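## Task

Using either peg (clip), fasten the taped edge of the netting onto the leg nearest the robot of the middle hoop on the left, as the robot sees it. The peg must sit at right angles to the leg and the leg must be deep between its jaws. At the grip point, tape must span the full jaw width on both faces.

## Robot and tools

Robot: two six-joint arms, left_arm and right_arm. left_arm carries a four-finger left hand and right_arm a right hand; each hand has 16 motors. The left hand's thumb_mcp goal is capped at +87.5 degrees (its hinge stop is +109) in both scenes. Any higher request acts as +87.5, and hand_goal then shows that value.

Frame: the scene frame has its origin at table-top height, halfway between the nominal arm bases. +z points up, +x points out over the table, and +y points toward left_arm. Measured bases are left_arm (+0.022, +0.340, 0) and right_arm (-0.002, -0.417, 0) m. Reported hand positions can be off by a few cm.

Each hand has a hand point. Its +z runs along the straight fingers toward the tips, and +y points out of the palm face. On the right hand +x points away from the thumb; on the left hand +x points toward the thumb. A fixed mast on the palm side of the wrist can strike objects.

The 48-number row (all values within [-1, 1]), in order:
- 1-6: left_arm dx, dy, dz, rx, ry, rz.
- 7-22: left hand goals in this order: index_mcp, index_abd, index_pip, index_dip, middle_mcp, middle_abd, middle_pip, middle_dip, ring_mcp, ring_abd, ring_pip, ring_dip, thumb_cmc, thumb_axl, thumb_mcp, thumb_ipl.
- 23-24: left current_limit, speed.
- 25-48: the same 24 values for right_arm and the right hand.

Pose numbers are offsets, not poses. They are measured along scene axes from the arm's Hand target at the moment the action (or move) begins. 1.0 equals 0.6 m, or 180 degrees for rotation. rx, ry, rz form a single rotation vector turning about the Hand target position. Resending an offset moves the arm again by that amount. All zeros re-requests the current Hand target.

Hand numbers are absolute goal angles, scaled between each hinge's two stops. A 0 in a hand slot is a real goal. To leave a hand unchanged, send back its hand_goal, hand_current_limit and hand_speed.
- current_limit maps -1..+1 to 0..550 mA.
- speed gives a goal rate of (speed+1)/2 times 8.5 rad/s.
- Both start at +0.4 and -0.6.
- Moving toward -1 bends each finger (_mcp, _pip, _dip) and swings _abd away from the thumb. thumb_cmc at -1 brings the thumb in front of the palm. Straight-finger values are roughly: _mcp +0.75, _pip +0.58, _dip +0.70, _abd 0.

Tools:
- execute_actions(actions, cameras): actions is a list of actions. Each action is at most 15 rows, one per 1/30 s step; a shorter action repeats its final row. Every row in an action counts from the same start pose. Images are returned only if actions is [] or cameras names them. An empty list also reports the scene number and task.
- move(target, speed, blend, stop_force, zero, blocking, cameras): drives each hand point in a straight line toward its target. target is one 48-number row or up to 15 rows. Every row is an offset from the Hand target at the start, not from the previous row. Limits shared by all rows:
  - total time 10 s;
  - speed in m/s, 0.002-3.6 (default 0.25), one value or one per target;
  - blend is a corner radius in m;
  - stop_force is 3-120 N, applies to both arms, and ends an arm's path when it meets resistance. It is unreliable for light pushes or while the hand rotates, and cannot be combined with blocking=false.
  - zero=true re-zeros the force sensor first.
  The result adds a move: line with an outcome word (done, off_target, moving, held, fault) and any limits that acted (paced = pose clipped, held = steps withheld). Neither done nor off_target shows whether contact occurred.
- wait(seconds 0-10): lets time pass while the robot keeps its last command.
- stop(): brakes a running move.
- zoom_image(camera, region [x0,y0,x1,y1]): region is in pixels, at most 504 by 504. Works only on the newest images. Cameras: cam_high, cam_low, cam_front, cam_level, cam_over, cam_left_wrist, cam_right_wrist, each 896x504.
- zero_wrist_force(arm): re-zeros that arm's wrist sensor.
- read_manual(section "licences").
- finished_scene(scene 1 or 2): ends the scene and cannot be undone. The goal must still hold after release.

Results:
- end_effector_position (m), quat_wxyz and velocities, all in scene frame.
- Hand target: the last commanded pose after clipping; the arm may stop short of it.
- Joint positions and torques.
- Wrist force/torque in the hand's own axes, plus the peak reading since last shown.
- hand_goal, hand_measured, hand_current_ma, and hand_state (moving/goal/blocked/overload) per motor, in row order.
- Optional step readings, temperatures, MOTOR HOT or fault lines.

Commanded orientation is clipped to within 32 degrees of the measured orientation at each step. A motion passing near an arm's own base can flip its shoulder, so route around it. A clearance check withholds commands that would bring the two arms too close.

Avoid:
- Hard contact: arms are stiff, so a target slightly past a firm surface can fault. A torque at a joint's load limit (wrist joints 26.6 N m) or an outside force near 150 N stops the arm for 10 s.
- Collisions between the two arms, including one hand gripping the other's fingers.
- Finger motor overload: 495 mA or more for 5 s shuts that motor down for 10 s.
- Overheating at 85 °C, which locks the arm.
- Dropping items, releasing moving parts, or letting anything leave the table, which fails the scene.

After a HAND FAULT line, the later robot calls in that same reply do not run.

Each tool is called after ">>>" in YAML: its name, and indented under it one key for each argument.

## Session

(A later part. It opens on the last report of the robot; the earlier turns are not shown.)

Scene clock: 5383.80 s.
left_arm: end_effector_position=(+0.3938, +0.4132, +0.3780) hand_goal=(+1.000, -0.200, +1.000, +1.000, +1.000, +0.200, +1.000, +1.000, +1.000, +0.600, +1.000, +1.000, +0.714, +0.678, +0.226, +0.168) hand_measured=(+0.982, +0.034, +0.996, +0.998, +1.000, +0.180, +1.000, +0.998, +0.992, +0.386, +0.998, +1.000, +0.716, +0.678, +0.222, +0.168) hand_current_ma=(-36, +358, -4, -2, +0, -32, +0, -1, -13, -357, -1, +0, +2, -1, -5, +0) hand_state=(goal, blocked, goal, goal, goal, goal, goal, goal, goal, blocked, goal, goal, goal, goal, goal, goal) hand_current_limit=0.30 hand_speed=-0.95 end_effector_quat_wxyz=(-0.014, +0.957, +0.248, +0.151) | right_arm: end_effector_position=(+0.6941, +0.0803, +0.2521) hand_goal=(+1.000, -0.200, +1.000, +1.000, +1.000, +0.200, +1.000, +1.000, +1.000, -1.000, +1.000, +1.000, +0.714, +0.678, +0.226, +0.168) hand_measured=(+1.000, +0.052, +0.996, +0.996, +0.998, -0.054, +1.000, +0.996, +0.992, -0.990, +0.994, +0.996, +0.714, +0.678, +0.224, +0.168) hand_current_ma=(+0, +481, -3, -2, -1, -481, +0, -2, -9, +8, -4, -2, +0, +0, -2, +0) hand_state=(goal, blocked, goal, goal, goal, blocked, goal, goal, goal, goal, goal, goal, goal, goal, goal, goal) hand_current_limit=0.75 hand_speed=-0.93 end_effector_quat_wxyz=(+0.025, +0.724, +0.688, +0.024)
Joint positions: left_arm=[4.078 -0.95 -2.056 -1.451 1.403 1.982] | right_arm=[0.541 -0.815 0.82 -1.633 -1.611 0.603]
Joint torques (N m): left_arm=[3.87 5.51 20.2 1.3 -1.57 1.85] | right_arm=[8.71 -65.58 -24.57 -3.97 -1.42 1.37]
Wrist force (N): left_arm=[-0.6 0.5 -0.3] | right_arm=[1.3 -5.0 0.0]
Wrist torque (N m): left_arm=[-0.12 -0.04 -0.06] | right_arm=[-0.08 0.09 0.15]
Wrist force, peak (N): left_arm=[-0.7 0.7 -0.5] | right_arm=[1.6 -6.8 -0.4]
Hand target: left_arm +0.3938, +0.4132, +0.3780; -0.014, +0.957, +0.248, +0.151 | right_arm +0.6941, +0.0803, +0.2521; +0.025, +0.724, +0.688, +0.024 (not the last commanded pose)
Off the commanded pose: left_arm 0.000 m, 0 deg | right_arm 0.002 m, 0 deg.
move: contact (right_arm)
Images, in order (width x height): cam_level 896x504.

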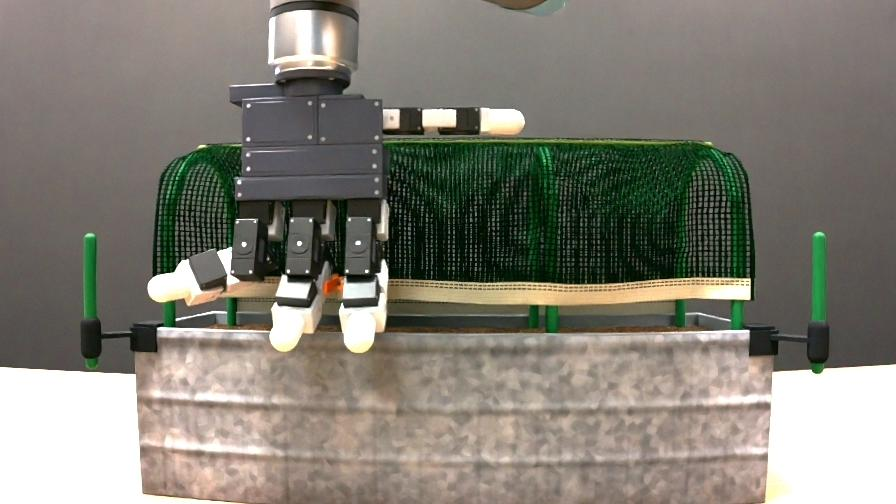

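>>> move:
  target: [0,0,0,0,0,0,1,-0.2,1,1,1,0.2,1,1,1,0.6,1,1,0.714,0.678,0.226,0.168,0.3,-0.95,0,0,0,0,0,0,1,0.12,1,1,1,-0.14,1,1,1,-1,1,1,0.714,0.678,0.226,0.168,0.75,-0.95]

>>> move:
  target: [0,0,0,0,0,0,1,-0.2,1,1,1,0.2,1,1,1,0.6,1,1,0.714,0.678,0.226,0.168,0.3,-0.95,0,0,0,0,0,0,1,0.75,1,1,1,-0.58,1,1,1,-1,1,1,0.714,0.678,0.226,0.168,0.6,-0.88]

>>> move:
  target: [0,0,0,0,0,0,1,-0.2,1,1,1,0.2,1,1,1,0.6,1,1,0.714,0.678,0.226,0.168,0.3,-0.95,-0.1917,0.0093,0,0,0,0,1,0.75,1,1,1,-0.58,1,1,1,-1,1,1,0.714,0.678,0.226,0.168,0.6,-0.88]
  speed: 0.05

>>> move:
  target:
    - [0,0,0,0,0,0,1,-0.2,1,1,1,0.2,1,1,1,0.6,1,1,0.714,0.678,0.226,0.168,0.3,-0.95,-0.19,0.0,0.08,0,0,0,1,0.75,1,1,1,-0.58,1,1,1,-1,1,1,0.714,0.678,0.226,0.168,0.6,-0.88]
    - [0,0,0,0,0,0,1,-0.2,1,1,1,0.2,1,1,1,0.6,1,1,0.714,0.678,0.226,0.168,0.3,-0.95,-0.24,-0.62,0.1,0,0,0,1,0.75,1,1,1,-0.58,1,1,1,-1,1,1,0.714,0.678,0.226,0.168,0.6,-0.88]
  speed: 0.15
  blend: [0.03, 0]
  cameras: ["cam_level","cam_over","cam_front"]

>>> zoom_image:
  camera: "cam_level"
  region: [312, 265, 368, 307]

>>> zoom_image:
  camera: "cam_level"
  region: [290, 240, 400, 340]

>>> zoom_image:
  camera: "cam_over"
  region: [350, 200, 430, 290]

>>> zoom_image:
  camera: "cam_front"
  region: [310, 230, 440, 340]

Scene clock: 5411.23 s.
left_arm: end_effector_position=(+0.3938, +0.4132, +0.3780) hand_goal=(+1.000, -0.200, +1.000, +1.000, +1.000, +0.200, +1.000, +1.000, +1.000, +0.600, +1.000, +1.000, +0.714, +0.678, +0.226, +0.168) hand_measured=(+0.982, +0.034, +0.996, +0.998, +1.000, +0.180, +1.000, +0.998, +0.992, +0.386, +0.998, +1.000, +0.716, +0.678, +0.222, +0.168) hand_current_ma=(-36, +358, -4, -2, +0, -32, +0, -1, -13, -357, -1, +0, +2, -1, -5, +0) hand_state=(goal, blocked, goal, goal, goal, goal, goal, goal, goal, blocked, goal, goal, goal, goal, goal, goal) hand_current_limit=0.30 hand_speed=-0.95 end_effector_quat_wxyz=(-0.014, +0.957, +0.248, +0.151) | right_arm: end_effector_position=(+0.6941, +0.0803, +0.2521) hand_goal=(+1.000, +0.120, +1.000, +1.000, +1.000, -0.140, +1.000, +1.000, +1.000, -1.000, +1.000, +1.000, +0.714, +0.678, +0.226, +0.168) hand_measured=(+1.000, +0.166, +0.994, +0.996, +1.000, -0.184, +0.998, +0.996, +0.992, -0.990, +0.994, +0.996, +0.714, +0.678, +0.224, +0.168) hand_current_ma=(+0, +75, -4, -2, +0, -69, -1, -2, -9, +8, -4, -2, +0, +0, -2, +0) hand_state=(goal, blocked, goal, goal, goal, blocked, goal, goal, goal, goal, goal, goal, goal, goal, goal, goal) hand_current_limit=0.75 hand_speed=-0.95 end_effector_quat_wxyz=(+0.025, +0.724, +0.688, +0.024)
Joint positions: left_arm=[4.078 -0.95 -2.056 -1.451 1.403 1.982] | right_arm=[0.541 -0.815 0.82 -1.633 -1.611 0.603]
Joint torques (N m): left_arm=[3.19 5.79 20.01 1.27 -1.55 1.78] | right_arm=[7.98 -63.62 -30.57 -1.96 -2.01 1.13]
Wrist force (N): left_arm=[-0.6 0.5 -0.3] | right_arm=[0.3 -5.0 -0.2]
Wrist torque (N m): left_arm=[-0.14 -0.03 -0.06] | right_arm=[-0.09 0.06 0.09]
Wrist force, peak (N): left_arm=[-0.9 0.5 -0.5] | right_arm=[1.4 -5.6 -0.3]
Hand target: left_arm +0.3938, +0.4132, +0.3780; -0.014, +0.957, +0.248, +0.151 | right_arm +0.6941, +0.0803, +0.2521; +0.025, +0.724, +0.688, +0.024
Off the commanded pose: left_arm 0.000 m, 0 deg | right_arm 0.000 m, 0 deg.
move: done

Scene clock: 5412.80 s.
left_arm: end_effector_position=(+0.3938, +0.4132, +0.3780) hand_goal=(+1.000, -0.200, +1.000, +1.000, +1.000, +0.200, +1.000, +1.000, +1.000, +0.600, +1.000, +1.000, +0.714, +0.678, +0.226, +0.168) hand_measured=(+0.982, +0.034, +0.996, +0.998, +1.000, +0.180, +1.000, +0.998, +0.992, +0.386, +0.998, +1.000, +0.716, +0.678, +0.222, +0.168) hand_current_ma=(-36, +358, -4, -2, +0, -32, +0, -1, -13, -357, -1, +0, +2, -1, -5, +0) hand_state=(goal, blocked, goal, goal, goal, goal, goal, goal, goal, blocked, goal, goal, goal, goal, goal, goal) hand_current_limit=0.30 hand_speed=-0.95 end_effector_quat_wxyz=(-0.014, +0.957, +0.248, +0.151) | right_arm: end_effector_position=(+0.6941, +0.0803, +0.2521) hand_goal=(+1.000, +0.750, +1.000, +1.000, +1.000, -0.580, +1.000, +1.000, +1.000, -1.000, +1.000, +1.000, +0.714, +0.678, +0.226, +0.168) hand_measured=(+0.998, +0.742, +0.994, +0.996, +0.998, -0.564, +0.998, +0.996, +0.992, -0.990, +0.994, +0.996, +0.714, +0.678, +0.224, +0.168) hand_current_ma=(-1, -6, -4, -2, -2, +16, -1, -2, -9, +8, -4, -2, +0, +0, -2, +0) hand_state=(goal, goal, goal, goal, goal, goal, goal, goal, goal, goal, goal, goal, goal, goal, goal, goal) hand_current_limit=0.60 hand_speed=-0.88 end_effector_quat_wxyz=(+0.025, +0.724, +0.688, +0.024)
Joint positions: left_arm=[4.078 -0.95 -2.056 -1.451 1.403 1.982] | right_arm=[0.541 -0.815 0.82 -1.633 -1.611 0.603]
Joint torques (N m): left_arm=[3.21 5.76 20.17 1.33 -1.71 1.8] | right_arm=[7.39 -61.36 -31.56 -2 1.3 1.04]
Wrist force (N): left_arm=[-0.7 0.5 -0.5] | right_arm=[-0.2 -1.4 0.2]
Wrist torque (N m): left_arm=[-0.11 -0.03 -0.07] | right_arm=[-0.17 0.04 0.08]
Wrist force, peak (N): left_arm=[-0.8 0.6 -0.6] | right_arm=[0.2 -5.2 -0.5]
Hand target: left_arm +0.3938, +0.4132, +0.3780; -0.014, +0.957, +0.248, +0.151 | right_arm +0.6941, +0.0803, +0.2521; +0.025, +0.724, +0.688, +0.024
Off the commanded pose: left_arm 0.000 m, 0 deg | right_arm 0.000 m, 0 deg.
move: done

Scene clock: 5415.40 s.
left_arm: end_effector_position=(+0.3938, +0.4132, +0.3780) hand_goal=(+1.000, -0.200, +1.000, +1.000, +1.000, +0.200, +1.000, +1.000, +1.000, +0.600, +1.000, +1.000, +0.714, +0.678, +0.226, +0.168) hand_measured=(+0.982, +0.034, +0.996, +0.998, +1.000, +0.180, +1.000, +0.998, +0.992, +0.386, +0.998, +1.000, +0.716, +0.678, +0.222, +0.168) hand_current_ma=(-36, +358, -4, -2, +0, -32, +0, -1, -13, -357, -1, +0, +2, -1, -5, +0) hand_state=(goal, blocked, goal, goal, goal, goal, goal, goal, goal, blocked, goal, goal, goal, goal, goal, goal) hand_current_limit=0.30 hand_speed=-0.95 end_effector_quat_wxyz=(-0.014, +0.957, +0.248, +0.151) | right_arm: end_effector_position=(+0.5789, +0.0860, +0.2522) hand_goal=(+1.000, +0.750, +1.000, +1.000, +1.000, -0.580, +1.000, +1.000, +1.000, -1.000, +1.000, +1.000, +0.714, +0.678, +0.226, +0.168) hand_measured=(+0.998, +0.742, +0.994, +0.996, +0.998, -0.564, +0.998, +0.996, +0.992, -0.990, +0.994, +0.996, +0.714, +0.678, +0.224, +0.168) hand_current_ma=(-1, -6, -4, -2, -2, +16, -1, -2, -9, +8, -4, -2, +0, +0, -2, +0) hand_state=(goal, goal, goal, goal, goal, goal, goal, goal, goal, goal, goal, goal, goal, goal, goal, goal) hand_current_limit=0.60 hand_speed=-0.88 end_effector_quat_wxyz=(+0.025, +0.724, +0.688, +0.024)
Joint positions: left_arm=[4.078 -0.95 -2.056 -1.451 1.403 1.982] | right_arm=[0.635 -1.036 1.185 -1.773 -1.616 0.697]
Joint torques (N m): left_arm=[2.81 5.03 20.33 1.35 -1.56 1.81] | right_arm=[-10.77 -40.01 -36.88 -0.78 -1.28 -1.43]
Wrist force (N): left_arm=[-0.7 0.5 -0.3] | right_arm=[-0.2 -1.2 0.2]
Wrist torque (N m): left_arm=[-0.13 -0.02 -0.06] | right_arm=[-0.15 0.04 -0.14]
Wrist force, peak (N): left_arm=[-0.8 0.7 -0.5] | right_arm=[0.3 -2.1 0.1]
Hand target: left_arm +0.3938, +0.4132, +0.3780; -0.014, +0.957, +0.248, +0.151 | right_arm +0.5790, +0.0859, +0.2521; +0.025, +0.724, +0.688, +0.024
Off the commanded pose: left_arm 0.000 m, 0 deg | right_arm 0.000 m, 0 deg.
move: done

Scene clock: 5419.20 s.
left_arm: end_effector_position=(+0.3938, +0.4132, +0.3780) hand_goal=(+1.000, -0.200, +1.000, +1.000, +1.000, +0.200, +1.000, +1.000, +1.000, +0.600, +1.000, +1.000, +0.714, +0.678, +0.226, +0.168) hand_measured=(+0.982, +0.034, +0.996, +0.998, +1.000, +0.180, +1.000, +0.998, +0.992, +0.386, +0.998, +1.000, +0.716, +0.678, +0.222, +0.168) hand_current_ma=(-36, +358, -4, -2, +0, -32, +0, -1, -13, -357, -1, +0, +2, -1, -5, +0) hand_state=(goal, blocked, goal, goal, goal, goal, goal, goal, goal, blocked, goal, goal, goal, goal, goal, goal) hand_current_limit=0.30 hand_speed=-0.95 end_effector_quat_wxyz=(-0.014, +0.957, +0.248, +0.151) | right_arm: end_effector_position=(+0.4350, -0.2860, +0.3121) hand_goal=(+1.000, +0.750, +1.000, +1.000, +1.000, -0.580, +1.000, +1.000, +1.000, -1.000, +1.000, +1.000, +0.714, +0.678, +0.226, +0.168) hand_measured=(+0.998, +0.742, +0.994, +0.996, +0.996, -0.564, +0.998, +0.996, +0.992, -0.990, +0.994, +0.996, +0.714, +0.678, +0.224, +0.168) hand_current_ma=(-2, -5, -4, -2, -2, +16, -1, -2, -9, +8, -4, -2, +0, +0, -2, +0) hand_state=(goal, goal, goal, goal, goal, goal, goal, goal, goal, goal, goal, goal, goal, goal, goal, goal) hand_current_limit=0.60 hand_speed=-0.88 end_effector_quat_wxyz=(+0.025, +0.724, +0.688, +0.024)
Joint positions: left_arm=[4.078 -0.95 -2.056 -1.451 1.403 1.982] | right_arm=[0.062 -1.911 2 -1.728 -1.58 0.125]
Joint torques (N m): left_arm=[3.09 4.76 20.48 1.38 -1.64 1.77] | right_arm=[-10.9 -9.13 -36.75 -4.16 -1.51 -1.32]
Wrist force (N): left_arm=[-0.8 0.6 -0.4] | right_arm=[-0.1 -1.4 0.3]
Wrist torque (N m): left_arm=[-0.10 -0.01 -0.08] | right_arm=[-0.19 0.02 -0.10]
Wrist force, peak (N): left_arm=[-0.8 0.6 -0.5] | right_arm=[0.4 -2.1 0.1]
Hand target: left_arm +0.3938, +0.4132, +0.3780; -0.014, +0.957, +0.248, +0.151 | right_arm +0.4350, -0.2861, +0.3121; +0.025, +0.724, +0.688, +0.024
Off the commanded pose: left_arm 0.000 m, 0 deg | right_arm 0.000 m, 0 deg.
move: done
Images, in order (width x height): cam_front 896x504, cam_level 896x504, cam_over 896x504.

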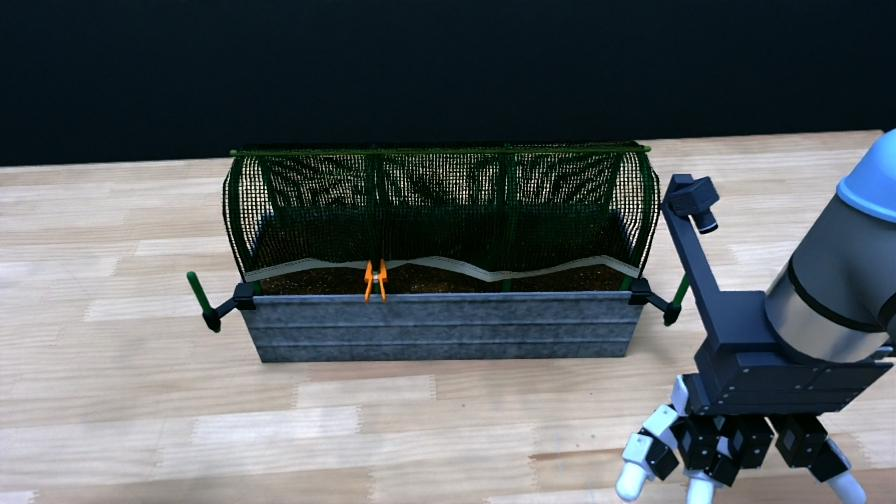

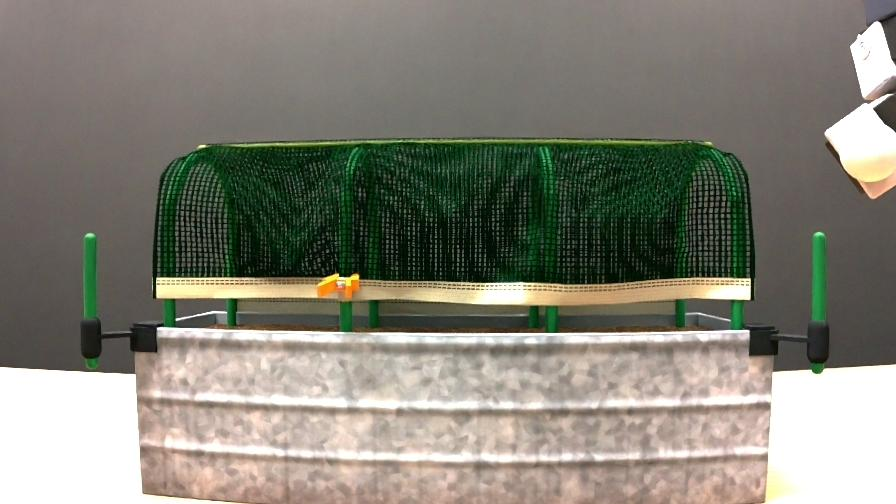

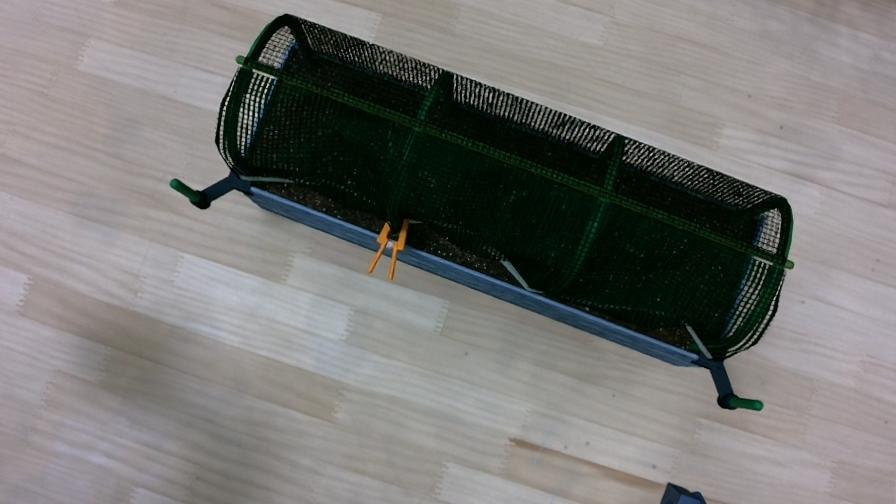

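Scaled by 9.000.

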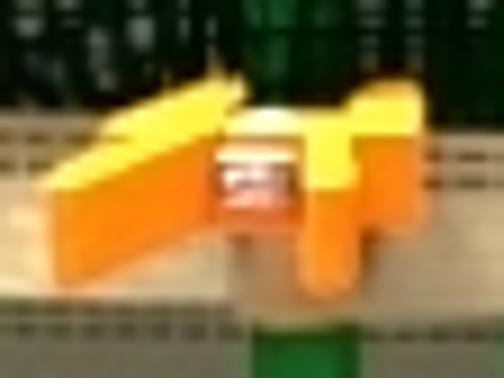

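Scaled by 4.582.

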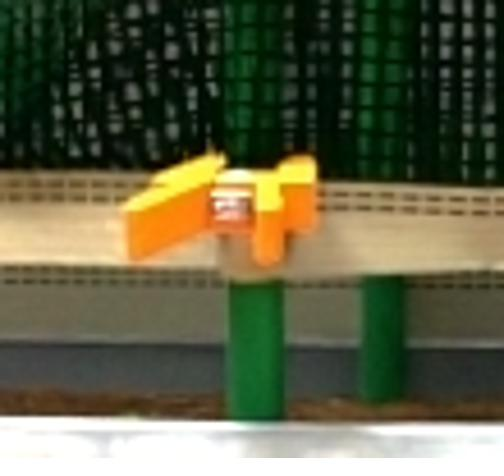

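Scaled by 5.600.

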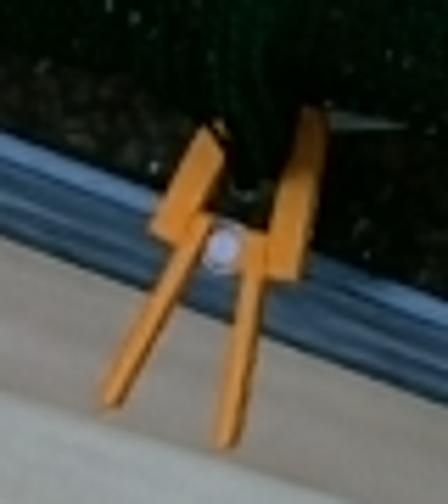

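Scaled by 3.877.

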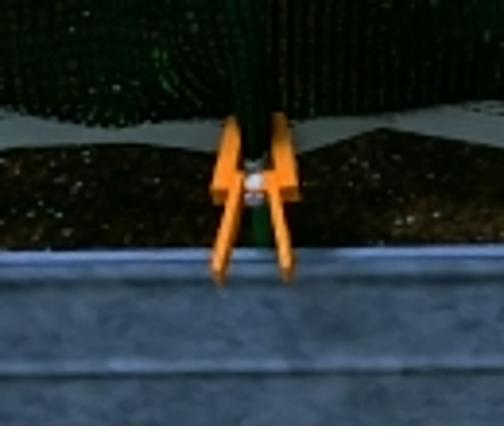

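>>> execute_actions:
  actions: []
  cameras: ["cam_low", "cam_level", "cam_high"]

>>> zoom_image:
  camera: "cam_low"
  region: [370, 180, 450, 240]

>>> zoom_image:
  camera: "cam_high"
  region: [420, 180, 500, 240]

>>> zoom_image:
  camera: "cam_level"
  region: [315, 265, 365, 305]

Scene clock: 5534.63 s.
left_arm: end_effector_position=(+0.3938, +0.4132, +0.3780) hand_goal=(+1.000, -0.200, +1.000, +1.000, +1.000, +0.200, +1.000, +1.000, +1.000, +0.600, +1.000, +1.000, +0.714, +0.678, +0.226, +0.168) hand_measured=(+0.982, +0.034, +0.996, +0.998, +1.000, +0.180, +1.000, +0.998, +0.992, +0.386, +0.998, +1.000, +0.716, +0.678, +0.222, +0.168) hand_current_ma=(-36, +358, -4, -2, +0, -32, +0, -1, -13, -357, -1, +0, +2, -1, -5, +0) hand_state=(goal, blocked, goal, goal, goal, goal, goal, goal, goal, blocked, goal, goal, goal, goal, goal, goal) hand_current_limit=0.30 hand_speed=-0.95 end_effector_quat_wxyz=(-0.014, +0.957, +0.248, +0.151) | right_arm: end_effector_position=(+0.4350, -0.2861, +0.3121) hand_goal=(+1.000, +0.750, +1.000, +1.000, +1.000, -0.580, +1.000, +1.000, +1.000, -1.000, +1.000, +1.000, +0.714, +0.678, +0.226, +0.168) hand_measured=(+0.998, +0.742, +0.994, +0.996, +0.996, -0.564, +0.998, +0.996, +0.992, -0.990, +0.994, +0.996, +0.714, +0.678, +0.224, +0.168) hand_current_ma=(-2, -5, -4, -2, -2, +16, -1, -2, -9, +8, -4, -2, +0, +0, -2, +0) hand_state=(goal, goal, goal, goal, goal, goal, goal, goal, goal, goal, goal, goal, goal, goal, goal, goal) hand_current_limit=0.60 hand_speed=-0.88 end_effector_quat_wxyz=(+0.025, +0.724, +0.688, +0.024)
Joint positions: left_arm=[4.078 -0.95 -2.056 -1.451 1.403 1.982] | right_arm=[0.061 -1.911 2 -1.728 -1.58 0.124]
Joint velocities: within noise
Joint torques (N m): left_arm=[2.26 4.91 20.33 1.21 -1.47 1.76] | right_arm=[-9.59 -17.47 -36.34 -4.26 -1.72 -1.2]
Motor temperatures (°C): left_arm=[25 26 28 33 36 34] | right_arm=[25 29 28 35 35 28]
Wrist force (N): left_arm=[-0.6 0.4 -0.3] | right_arm=[-0.2 -1.3 0.0]
Wrist torque (N m): left_arm=[-0.14 -0.04 -0.05] | right_arm=[-0.15 0.05 -0.11]
Wrist force, peak (N): left_arm=[-0.7 0.8 -0.5] | right_arm=[0.1 -1.6 0.0]
Hand target: left_arm +0.3938, +0.4132, +0.3780; -0.014, +0.957, +0.248, +0.151 | right_arm +0.4350, -0.2861, +0.3121; +0.025, +0.724, +0.688, +0.024
Off the commanded pose: left_arm 0.000 m, 0 deg | right_arm 0.000 m, 0 deg.
Images, in order (width x height): cam_high 896x504, cam_low 896x504, cam_level 896x504.

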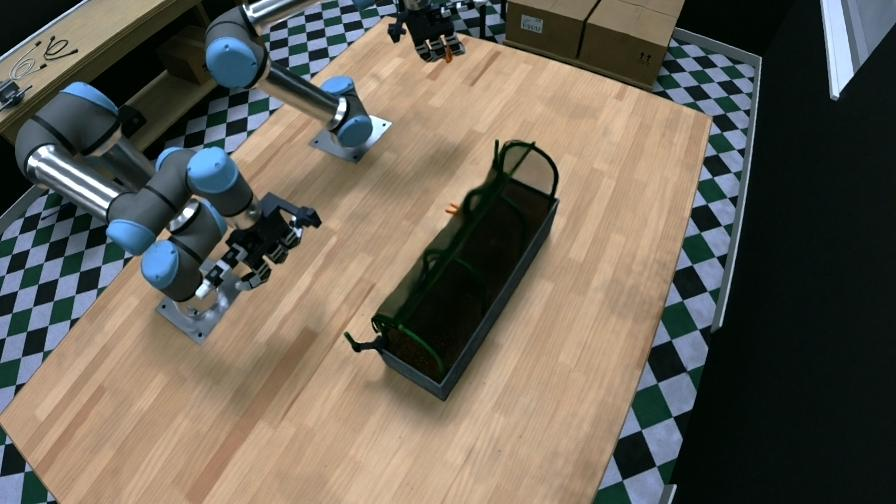

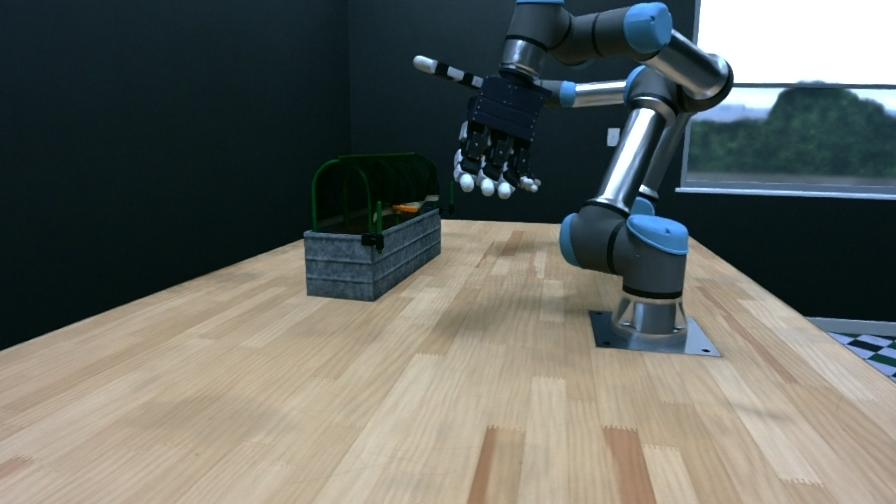

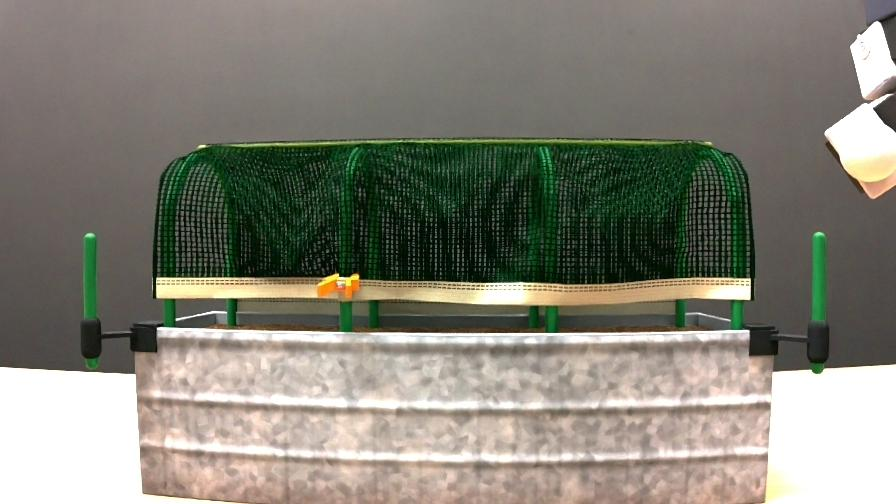

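Scaled by 6.300.

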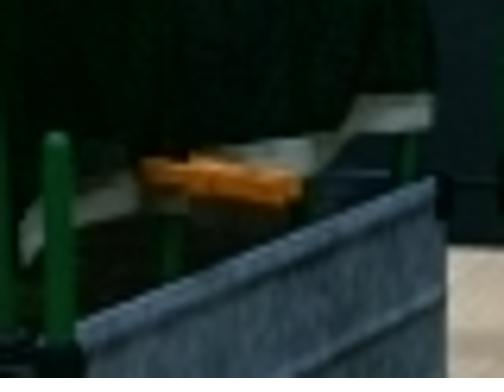

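Scaled by 6.300.

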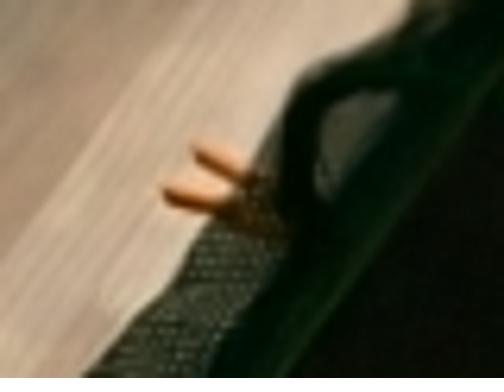

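Scaled by 10.080.

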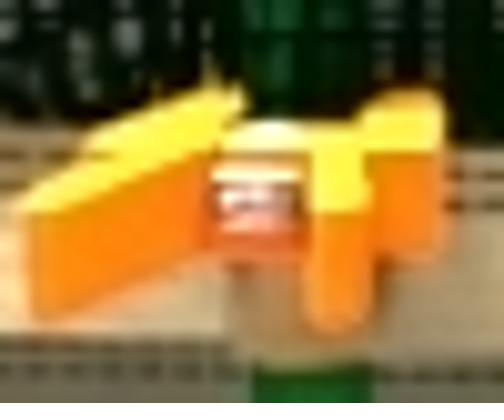

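>>> move:
  target:
    - [0,0,0,0,0,0,1,-0.2,1,1,1,0.2,1,1,1,0.6,1,1,0.714,0.678,0.226,0.168,0.3,-0.95,0.1083,0.6208,-0.0285,-0.0024,-0.0499,0,1,0.75,1,1,1,-0.58,1,1,1,-1,1,1,0.714,0.678,0.226,0.168,0.6,-0.88]
    - [0,0,0,0,0,0,1,-0.2,1,1,1,0.2,1,1,1,0.6,1,1,0.714,0.678,0.226,0.168,0.3,-0.95,0.2225,0.6208,-0.0775,-0.0024,-0.0499,0,1,0.75,1,1,1,-0.58,1,1,1,-1,1,1,0.714,0.678,0.226,0.168,0.6,-0.88]
  speed: [0.18, 0.1]
  blend: [0.03, 0]

>>> move:
  target: [0,0,0,0,0,0,1,-0.2,1,1,1,0.2,1,1,1,0.6,1,1,0.714,0.678,0.226,0.168,0.3,-0.95,0.1915,-0.0093,0,0,0,0,1,0.75,1,1,1,-0.58,1,1,1,-1,1,1,0.714,0.678,0.226,0.168,0.6,-0.88]
  speed: 0.05
  stop_force: 5
  cameras: ["cam_level","cam_over","cam_low"]

>>> zoom_image:
  camera: "cam_level"
  region: [260, 220, 420, 340]

>>> zoom_image:
  camera: "cam_low"
  region: [360, 140, 480, 240]

Scene clock: 5666.67 s.
left_arm: end_effector_position=(+0.3938, +0.4132, +0.3780) hand_goal=(+1.000, -0.200, +1.000, +1.000, +1.000, +0.200, +1.000, +1.000, +1.000, +0.600, +1.000, +1.000, +0.714, +0.678, +0.226, +0.168) hand_measured=(+0.982, +0.034, +0.996, +0.998, +1.000, +0.180, +1.000, +0.998, +0.992, +0.386, +0.998, +1.000, +0.716, +0.678, +0.222, +0.168) hand_current_ma=(-36, +358, -4, -2, +0, -32, +0, -1, -13, -357, -1, +0, +2, -1, -5, +0) hand_state=(goal, blocked, goal, goal, goal, goal, goal, goal, goal, blocked, goal, goal, goal, goal, goal, goal) hand_current_limit=0.30 hand_speed=-0.95 end_effector_quat_wxyz=(-0.014, +0.957, +0.248, +0.151) | right_arm: end_effector_position=(+0.5686, +0.0864, +0.2657) hand_goal=(+1.000, +0.750, +1.000, +1.000, +1.000, -0.580, +1.000, +1.000, +1.000, -1.000, +1.000, +1.000, +0.714, +0.678, +0.226, +0.168) hand_measured=(+0.998, +0.742, +0.994, +0.996, +0.996, -0.564, +0.998, +0.996, +0.992, -0.990, +0.994, +0.996, +0.714, +0.678, +0.224, +0.168) hand_current_ma=(-2, -5, -4, -2, -2, +16, -1, -2, -9, +8, -4, -2, +0, +0, -2, +0) hand_state=(goal, goal, goal, goal, goal, goal, goal, goal, goal, goal, goal, goal, goal, goal, goal, goal) hand_current_limit=0.60 hand_speed=-0.88 end_effector_quat_wxyz=(+0.082, +0.720, +0.684, +0.078)
Joint positions: left_arm=[4.078 -0.95 -2.056 -1.451 1.403 1.982] | right_arm=[0.676 -1.093 1.315 -1.962 -1.723 0.727]
Joint torques (N m): left_arm=[2.76 4.66 20.71 1.32 -1.51 1.76] | right_arm=[11.47 -54.64 -14.75 -0.97 -0.61 1.66]
Wrist force (N): left_arm=[-0.6 0.4 -0.2] | right_arm=[0.0 -1.3 0.1]
Wrist torque (N m): left_arm=[-0.16 -0.03 -0.05] | right_arm=[-0.11 0.02 0.07]
Wrist force, peak (N): left_arm=[-0.7 0.9 -0.3] | right_arm=[-2.0 -1.6 -0.3]
Hand target: left_arm +0.3938, +0.4132, +0.3780; -0.014, +0.957, +0.248, +0.151 | right_arm +0.5685, +0.0864, +0.2656; +0.082, +0.720, +0.684, +0.078
Off the commanded pose: left_arm 0.000 m, 0 deg | right_arm 0.000 m, 0 deg.
move: done

Scene clock: 5670.00 s.
left_arm: end_effector_position=(+0.3938, +0.4132, +0.3780) hand_goal=(+1.000, -0.200, +1.000, +1.000, +1.000, +0.200, +1.000, +1.000, +1.000, +0.600, +1.000, +1.000, +0.714, +0.678, +0.226, +0.168) hand_measured=(+0.982, +0.034, +0.996, +0.998, +1.000, +0.180, +1.000, +0.998, +0.992, +0.386, +0.998, +1.000, +0.716, +0.678, +0.222, +0.168) hand_current_ma=(-36, +358, -4, -2, +0, -32, +0, -1, -13, -357, -1, +0, +2, -1, -5, +0) hand_state=(goal, blocked, goal, goal, goal, goal, goal, goal, goal, blocked, goal, goal, goal, goal, goal, goal) hand_current_limit=0.30 hand_speed=-0.95 end_effector_quat_wxyz=(-0.014, +0.957, +0.248, +0.151) | right_arm: end_effector_position=(+0.6834, +0.0808, +0.2656) hand_goal=(+1.000, +0.750, +1.000, +1.000, +1.000, -0.580, +1.000, +1.000, +1.000, -1.000, +1.000, +1.000, +0.714, +0.678, +0.226, +0.168) hand_measured=(+0.998, +0.742, +0.994, +0.996, +0.996, -0.564, +0.998, +0.996, +0.992, -0.990, +0.996, +0.996, +0.714, +0.678, +0.224, +0.168) hand_current_ma=(-2, -5, -4, -2, -2, +16, -1, -2, -8, +8, -4, -2, +0, +0, -2, +0) hand_state=(goal, goal, goal, goal, goal, goal, goal, goal, goal, goal, goal, goal, goal, goal, goal, goal) hand_current_limit=0.60 hand_speed=-0.88 end_effector_quat_wxyz=(+0.082, +0.720, +0.684, +0.078)
Joint positions: left_arm=[4.078 -0.95 -2.056 -1.451 1.403 1.982] | right_arm=[0.574 -0.901 1.012 -1.865 -1.705 0.625]
Joint torques (N m): left_arm=[1.8 4.1 20.43 1.51 -1.63 1.8] | right_arm=[9.29 -61.91 -16.59 -4.56 -1.72 1.53]
Wrist force (N): left_arm=[-0.7 0.5 -0.3] | right_arm=[0.1 -1.5 -0.5]
Wrist torque (N m): left_arm=[-0.13 -0.02 -0.07] | right_arm=[-0.12 0.01 0.11]
Wrist force, peak (N): left_arm=[-0.7 0.8 -0.5] | right_arm=[0.4 -2.0 0.2]
Hand target: left_arm +0.3938, +0.4132, +0.3780; -0.014, +0.957, +0.248, +0.151 | right_arm +0.6834, +0.0808, +0.2656; +0.082, +0.720, +0.684, +0.078
Off the commanded pose: left_arm 0.000 m, 0 deg | right_arm 0.000 m, 0 deg.
move: done
Images, in order (width x height): cam_low 896x504, cam_level 896x504, cam_over 896x504.

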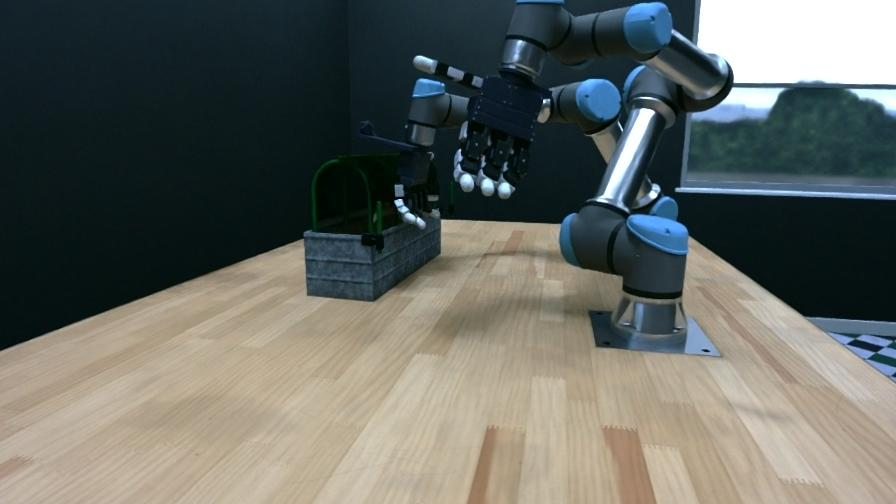

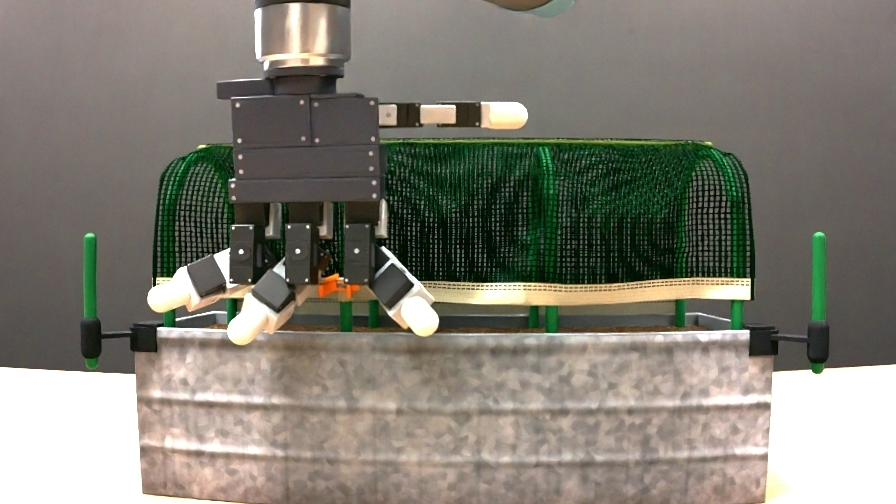

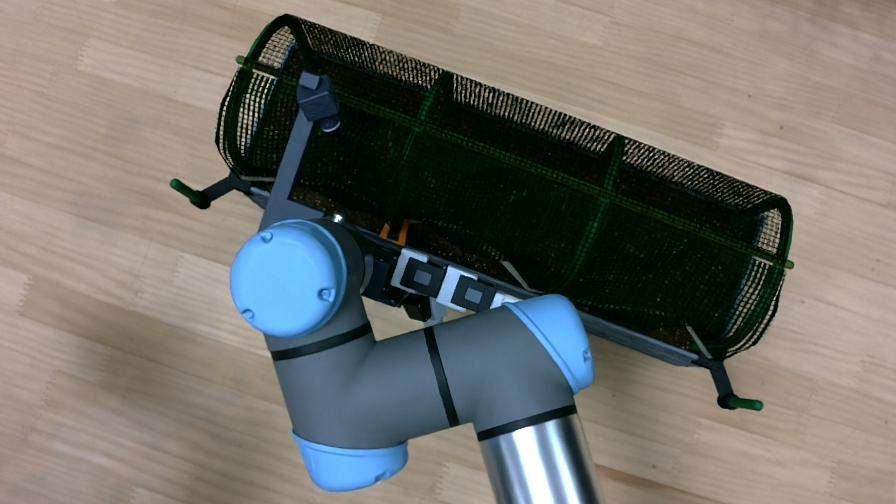

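Scaled by 3.150.

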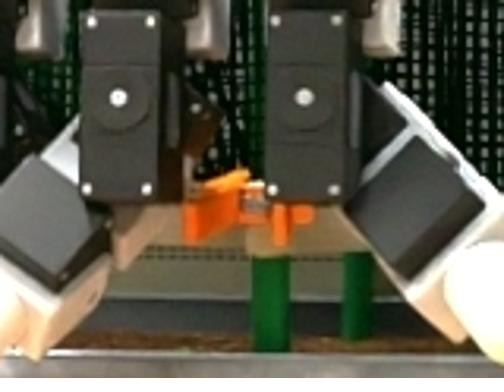

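Scaled by 4.200.

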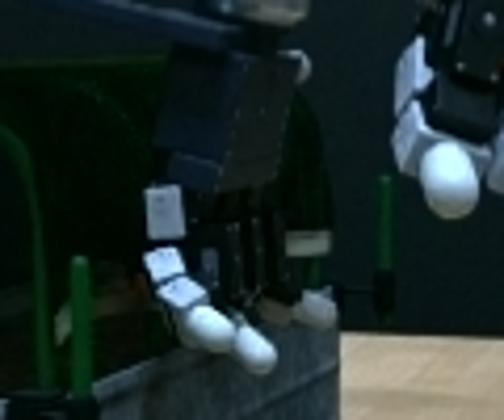

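>>> move:
  target: [0,0,0,0,0,0,1,-0.2,1,1,1,0.2,1,1,1,0.6,1,1,0.714,0.678,0.226,0.168,0.3,-0.95,0,0,0,0,0,0,1,0.2,1,1,1,-0.22,1,1,1,-1,1,1,0.714,0.678,0.226,0.168,-0.2,-0.88]

>>> move:
  target: [0,0,0,0,0,0,1,-0.2,1,1,1,0.2,1,1,1,0.6,1,1,0.714,0.678,0.226,0.168,0.3,-0.95,0,0,0,0,0,0,1,0.1,1,1,1,-0.12,1,1,1,-1,1,1,0.714,0.678,0.226,0.168,-0.2,-0.9]
  cameras: ["cam_level"]

>>> zoom_image:
  camera: "cam_level"
  region: [260, 220, 420, 340]

Scene clock: 5688.53 s.
left_arm: end_effector_position=(+0.3938, +0.4132, +0.3780) hand_goal=(+1.000, -0.200, +1.000, +1.000, +1.000, +0.200, +1.000, +1.000, +1.000, +0.600, +1.000, +1.000, +0.714, +0.678, +0.226, +0.168) hand_measured=(+0.982, +0.034, +0.996, +0.998, +1.000, +0.180, +1.000, +0.998, +0.992, +0.386, +0.998, +1.000, +0.716, +0.678, +0.222, +0.168) hand_current_ma=(-36, +358, -4, -2, +0, -32, +0, -1, -13, -357, -1, +0, +2, -1, -5, +0) hand_state=(goal, blocked, goal, goal, goal, goal, goal, goal, goal, blocked, goal, goal, goal, goal, goal, goal) hand_current_limit=0.30 hand_speed=-0.95 end_effector_quat_wxyz=(-0.014, +0.957, +0.248, +0.151) | right_arm: end_effector_position=(+0.6834, +0.0808, +0.2656) hand_goal=(+1.000, +0.200, +1.000, +1.000, +1.000, -0.220, +1.000, +1.000, +1.000, -1.000, +1.000, +1.000, +0.714, +0.678, +0.226, +0.168) hand_measured=(+0.998, +0.236, +0.994, +0.996, +0.996, -0.232, +0.998, +0.996, +0.992, -0.990, +0.996, +0.996, +0.714, +0.678, +0.224, +0.168) hand_current_ma=(-1, +53, -4, -2, -3, -10, -1, -2, -8, +8, -4, -2, +0, +0, -2, +0) hand_state=(goal, blocked, goal, goal, goal, goal, goal, goal, goal, goal, goal, goal, goal, goal, goal, goal) hand_current_limit=-0.20 hand_speed=-0.88 end_effector_quat_wxyz=(+0.082, +0.720, +0.684, +0.078)
Joint positions: left_arm=[4.078 -0.95 -2.056 -1.451 1.403 1.982] | right_arm=[0.574 -0.901 1.012 -1.865 -1.705 0.625]
Joint torques (N m): left_arm=[1.56 4.3 20.92 1.35 -1.55 1.79] | right_arm=[9.47 -62.33 -16.31 -4.35 -1.75 1.19]
Wrist force (N): left_arm=[-0.7 0.5 -0.4] | right_arm=[-0.4 -1.5 0.1]
Wrist torque (N m): left_arm=[-0.13 -0.02 -0.07] | right_arm=[-0.14 0.04 0.08]
Wrist force, peak (N): left_arm=[-0.8 0.6 -0.5] | right_arm=[-0.3 -1.7 -0.1]
Hand target: left_arm +0.3938, +0.4132, +0.3780; -0.014, +0.957, +0.248, +0.151 | right_arm +0.6834, +0.0808, +0.2656; +0.082, +0.720, +0.684, +0.078
Off the commanded pose: left_arm 0.000 m, 0 deg | right_arm 0.000 m, 0 deg.
move: done

Scene clock: 5689.03 s.
left_arm: end_effector_position=(+0.3938, +0.4132, +0.3780) hand_goal=(+1.000, -0.200, +1.000, +1.000, +1.000, +0.200, +1.000, +1.000, +1.000, +0.600, +1.000, +1.000, +0.714, +0.678, +0.226, +0.168) hand_measured=(+0.982, +0.034, +0.996, +0.998, +1.000, +0.180, +1.000, +0.998, +0.992, +0.386, +0.998, +1.000, +0.716, +0.678, +0.222, +0.168) hand_current_ma=(-36, +358, -4, -2, +0, -32, +0, -1, -13, -357, -1, +0, +2, -1, -5, +0) hand_state=(goal, blocked, goal, goal, goal, goal, goal, goal, goal, blocked, goal, goal, goal, goal, goal, goal) hand_current_limit=0.30 hand_speed=-0.95 end_effector_quat_wxyz=(-0.014, +0.957, +0.248, +0.151) | right_arm: end_effector_position=(+0.6834, +0.0808, +0.2656) hand_goal=(+1.000, +0.100, +1.000, +1.000, +1.000, -0.120, +1.000, +1.000, +1.000, -1.000, +1.000, +1.000, +0.714, +0.678, +0.226, +0.168) hand_measured=(+1.000, +0.190, +0.994, +0.996, +0.996, -0.204, +0.998, +0.996, +0.992, -0.990, +0.996, +0.996, +0.714, +0.678, +0.224, +0.168) hand_current_ma=(+0, +202, -4, -2, -2, -182, -1, -2, -8, +8, -4, -2, +0, +0, -2, +0) hand_state=(goal, blocked, goal, goal, goal, blocked, goal, goal, goal, goal, goal, goal, goal, goal, goal, goal) hand_current_limit=-0.20 hand_speed=-0.90 end_effector_quat_wxyz=(+0.082, +0.720, +0.684, +0.078)
Joint positions: left_arm=[4.078 -0.95 -2.056 -1.451 1.403 1.982] | right_arm=[0.574 -0.901 1.012 -1.865 -1.705 0.625]
Joint torques (N m): left_arm=[1.84 4.45 20.5 1.36 -1.55 1.83] | right_arm=[8.03 -61.31 -16.23 -4.04 -1.56 1.23]
Wrist force (N): left_arm=[-0.6 0.6 -0.4] | right_arm=[-0.4 -3.7 -0.3]
Wrist torque (N m): left_arm=[-0.11 -0.03 -0.06] | right_arm=[-0.08 0.01 0.08]
Wrist force, peak (N): left_arm=[-0.8 0.6 -0.5] | right_arm=[-0.4 -3.7 -0.3]
Hand target: left_arm +0.3938, +0.4132, +0.3780; -0.014, +0.957, +0.248, +0.151 | right_arm +0.6834, +0.0808, +0.2656; +0.082, +0.720, +0.684, +0.078
Off the commanded pose: left_arm 0.000 m, 0 deg | right_arm 0.000 m, 0 deg.
move: done
Images, in order (width x height): cam_level 896x504.

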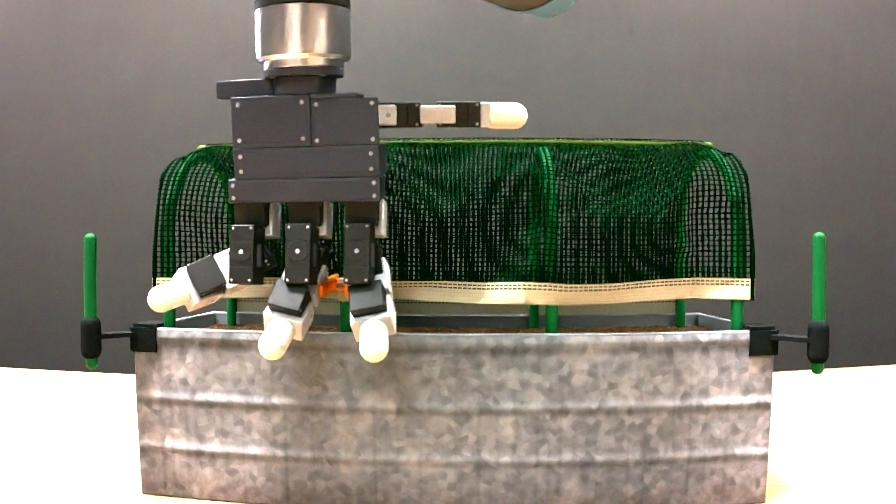

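Scaled by 3.150.

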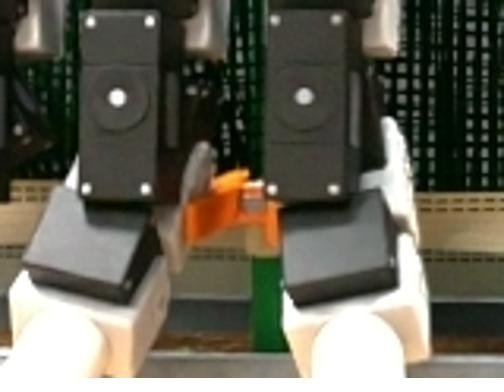

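>>> move:
  target: [0,0,0,0,0,0,1,-0.2,1,1,1,0.2,1,1,1,0.6,1,1,0.714,0.678,0.226,0.168,0.3,-0.95,0,0,0,0,0,0,1,-0.2,1,1,1,0.2,1,1,1,-1,1,1,0.714,0.678,0.226,0.168,0.4,-0.93]

>>> move:
  target: [0,0,0,0,0,0,1,-0.2,1,1,1,0.2,1,1,1,0.6,1,1,0.714,0.678,0.226,0.168,0.3,-0.95,0,0,0,0,0,0,1,-0.2,1,1,1,0.2,1,1,1,-1,1,1,0.714,0.678,0.226,0.168,0.76,-0.93]
  cameras: ["cam_level"]

>>> zoom_image:
  camera: "cam_level"
  region: [260, 220, 420, 340]

Scene clock: 5700.63 s.
left_arm: end_effector_position=(+0.3938, +0.4132, +0.3780) hand_goal=(+1.000, -0.200, +1.000, +1.000, +1.000, +0.200, +1.000, +1.000, +1.000, +0.600, +1.000, +1.000, +0.714, +0.678, +0.226, +0.168) hand_measured=(+0.982, +0.034, +0.996, +0.998, +1.000, +0.180, +1.000, +0.998, +0.992, +0.386, +0.998, +1.000, +0.716, +0.678, +0.222, +0.168) hand_current_ma=(-36, +358, -4, -2, +0, -32, +0, -1, -13, -357, -1, +0, +2, -1, -5, +0) hand_state=(goal, blocked, goal, goal, goal, goal, goal, goal, goal, blocked, goal, goal, goal, goal, goal, goal) hand_current_limit=0.30 hand_speed=-0.95 end_effector_quat_wxyz=(-0.014, +0.957, +0.248, +0.151) | right_arm: end_effector_position=(+0.6834, +0.0808, +0.2656) hand_goal=(+1.000, -0.200, +1.000, +1.000, +1.000, +0.200, +1.000, +1.000, +1.000, -1.000, +1.000, +1.000, +0.714, +0.678, +0.226, +0.168) hand_measured=(+1.000, +0.096, +0.994, +0.996, +0.996, -0.068, +0.998, +0.996, +0.992, -0.990, +0.996, +0.996, +0.714, +0.678, +0.224, +0.168) hand_current_ma=(+0, +384, -4, -2, -3, -384, -1, -2, -8, +8, -4, -2, +0, +0, -2, +0) hand_state=(goal, blocked, goal, goal, goal, blocked, goal, goal, goal, goal, goal, goal, goal, goal, goal, goal) hand_current_limit=0.40 hand_speed=-0.93 end_effector_quat_wxyz=(+0.082, +0.720, +0.684, +0.078)
Joint positions: left_arm=[4.078 -0.95 -2.056 -1.451 1.403 1.982] | right_arm=[0.574 -0.901 1.012 -1.865 -1.705 0.625]
Joint torques (N m): left_arm=[1.62 4.14 20.56 1.4 -1.58 1.75] | right_arm=[-5.4 -60.9 -26.7 -3.82 -1.71 1.19]
Wrist force (N): left_arm=[-0.6 0.6 -0.5] | right_arm=[0.9 -3.9 0.4]
Wrist torque (N m): left_arm=[-0.10 -0.03 -0.06] | right_arm=[-0.10 0.06 0.15]
Wrist force, peak (N): left_arm=[-0.8 0.7 -0.5] | right_arm=[-0.1 -4.8 -0.4]
Hand target: left_arm +0.3938, +0.4132, +0.3780; -0.014, +0.957, +0.248, +0.151 | right_arm +0.6834, +0.0808, +0.2656; +0.082, +0.720, +0.684, +0.078
Off the commanded pose: left_arm 0.000 m, 0 deg | right_arm 0.000 m, 0 deg.
move: done

Scene clock: 5701.13 s.
left_arm: end_effector_position=(+0.3938, +0.4132, +0.3780) hand_goal=(+1.000, -0.200, +1.000, +1.000, +1.000, +0.200, +1.000, +1.000, +1.000, +0.600, +1.000, +1.000, +0.714, +0.678, +0.226, +0.168) hand_measured=(+0.982, +0.034, +0.996, +0.998, +1.000, +0.180, +1.000, +0.998, +0.992, +0.386, +0.998, +1.000, +0.716, +0.678, +0.222, +0.168) hand_current_ma=(-36, +358, -4, -2, +0, -32, +0, -1, -13, -357, -1, +0, +2, -1, -5, +0) hand_state=(goal, blocked, goal, goal, goal, goal, goal, goal, goal, blocked, goal, goal, goal, goal, goal, goal) hand_current_limit=0.30 hand_speed=-0.95 end_effector_quat_wxyz=(-0.014, +0.957, +0.248, +0.151) | right_arm: end_effector_position=(+0.6834, +0.0808, +0.2656) hand_goal=(+1.000, -0.200, +1.000, +1.000, +1.000, +0.200, +1.000, +1.000, +1.000, -1.000, +1.000, +1.000, +0.714, +0.678, +0.226, +0.168) hand_measured=(+1.000, +0.042, +0.998, +0.996, +0.992, -0.036, +0.998, +0.996, +0.992, -0.990, +0.996, +0.996, +0.714, +0.678, +0.224, +0.168) hand_current_ma=(+0, +484, -1, -2, -9, -484, -1, -2, -8, +8, -4, -2, +0, +0, -2, +0) hand_state=(goal, blocked, goal, goal, goal, blocked, goal, goal, goal, goal, goal, goal, goal, goal, goal, goal) hand_current_limit=0.76 hand_speed=-0.93 end_effector_quat_wxyz=(+0.082, +0.720, +0.684, +0.078)
Joint positions: left_arm=[4.078 -0.95 -2.056 -1.451 1.403 1.982] | right_arm=[0.574 -0.901 1.012 -1.865 -1.705 0.625]
Joint torques (N m): left_arm=[1.87 4.16 20.86 1.29 -1.64 1.67] | right_arm=[-7.18 -61.21 -26.36 -3.88 -1.68 1.06]
Wrist force (N): left_arm=[-0.7 0.6 -0.4] | right_arm=[0.8 -3.8 0.2]
Wrist torque (N m): left_arm=[-0.11 -0.02 -0.07] | right_arm=[-0.09 0.05 0.15]
Wrist force, peak (N): left_arm=[-0.8 0.5 -0.5] | right_arm=[1.2 -4.1 -0.1]
Hand target: left_arm +0.3938, +0.4132, +0.3780; -0.014, +0.957, +0.248, +0.151 | right_arm +0.6834, +0.0808, +0.2656; +0.082, +0.720, +0.684, +0.078
Off the commanded pose: left_arm 0.000 m, 0 deg | right_arm 0.000 m, 0 deg.
move: done
Images, in order (width x height): cam_level 896x504.

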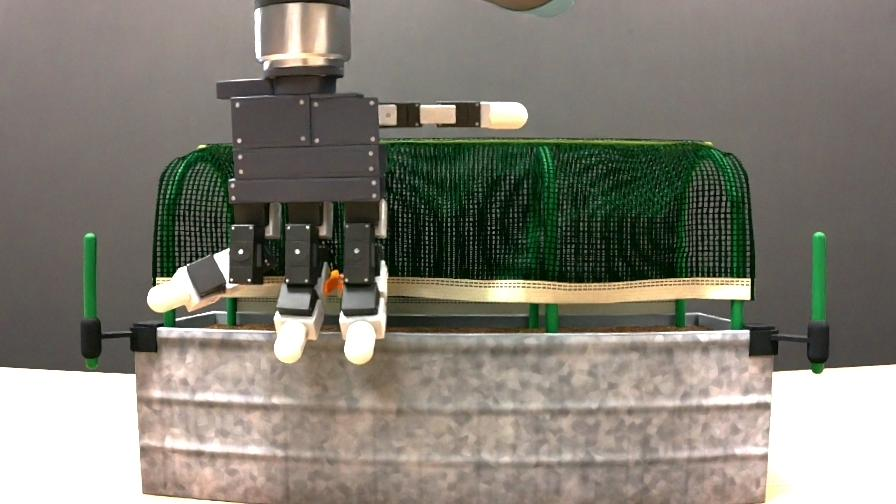

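Scaled by 3.150.

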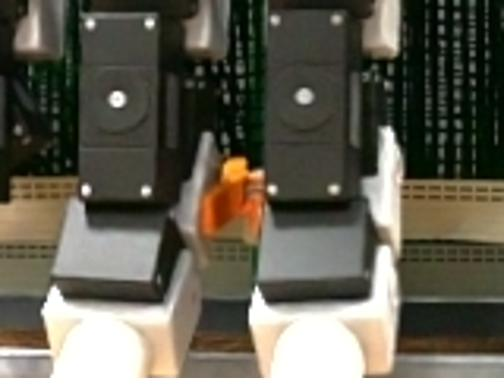

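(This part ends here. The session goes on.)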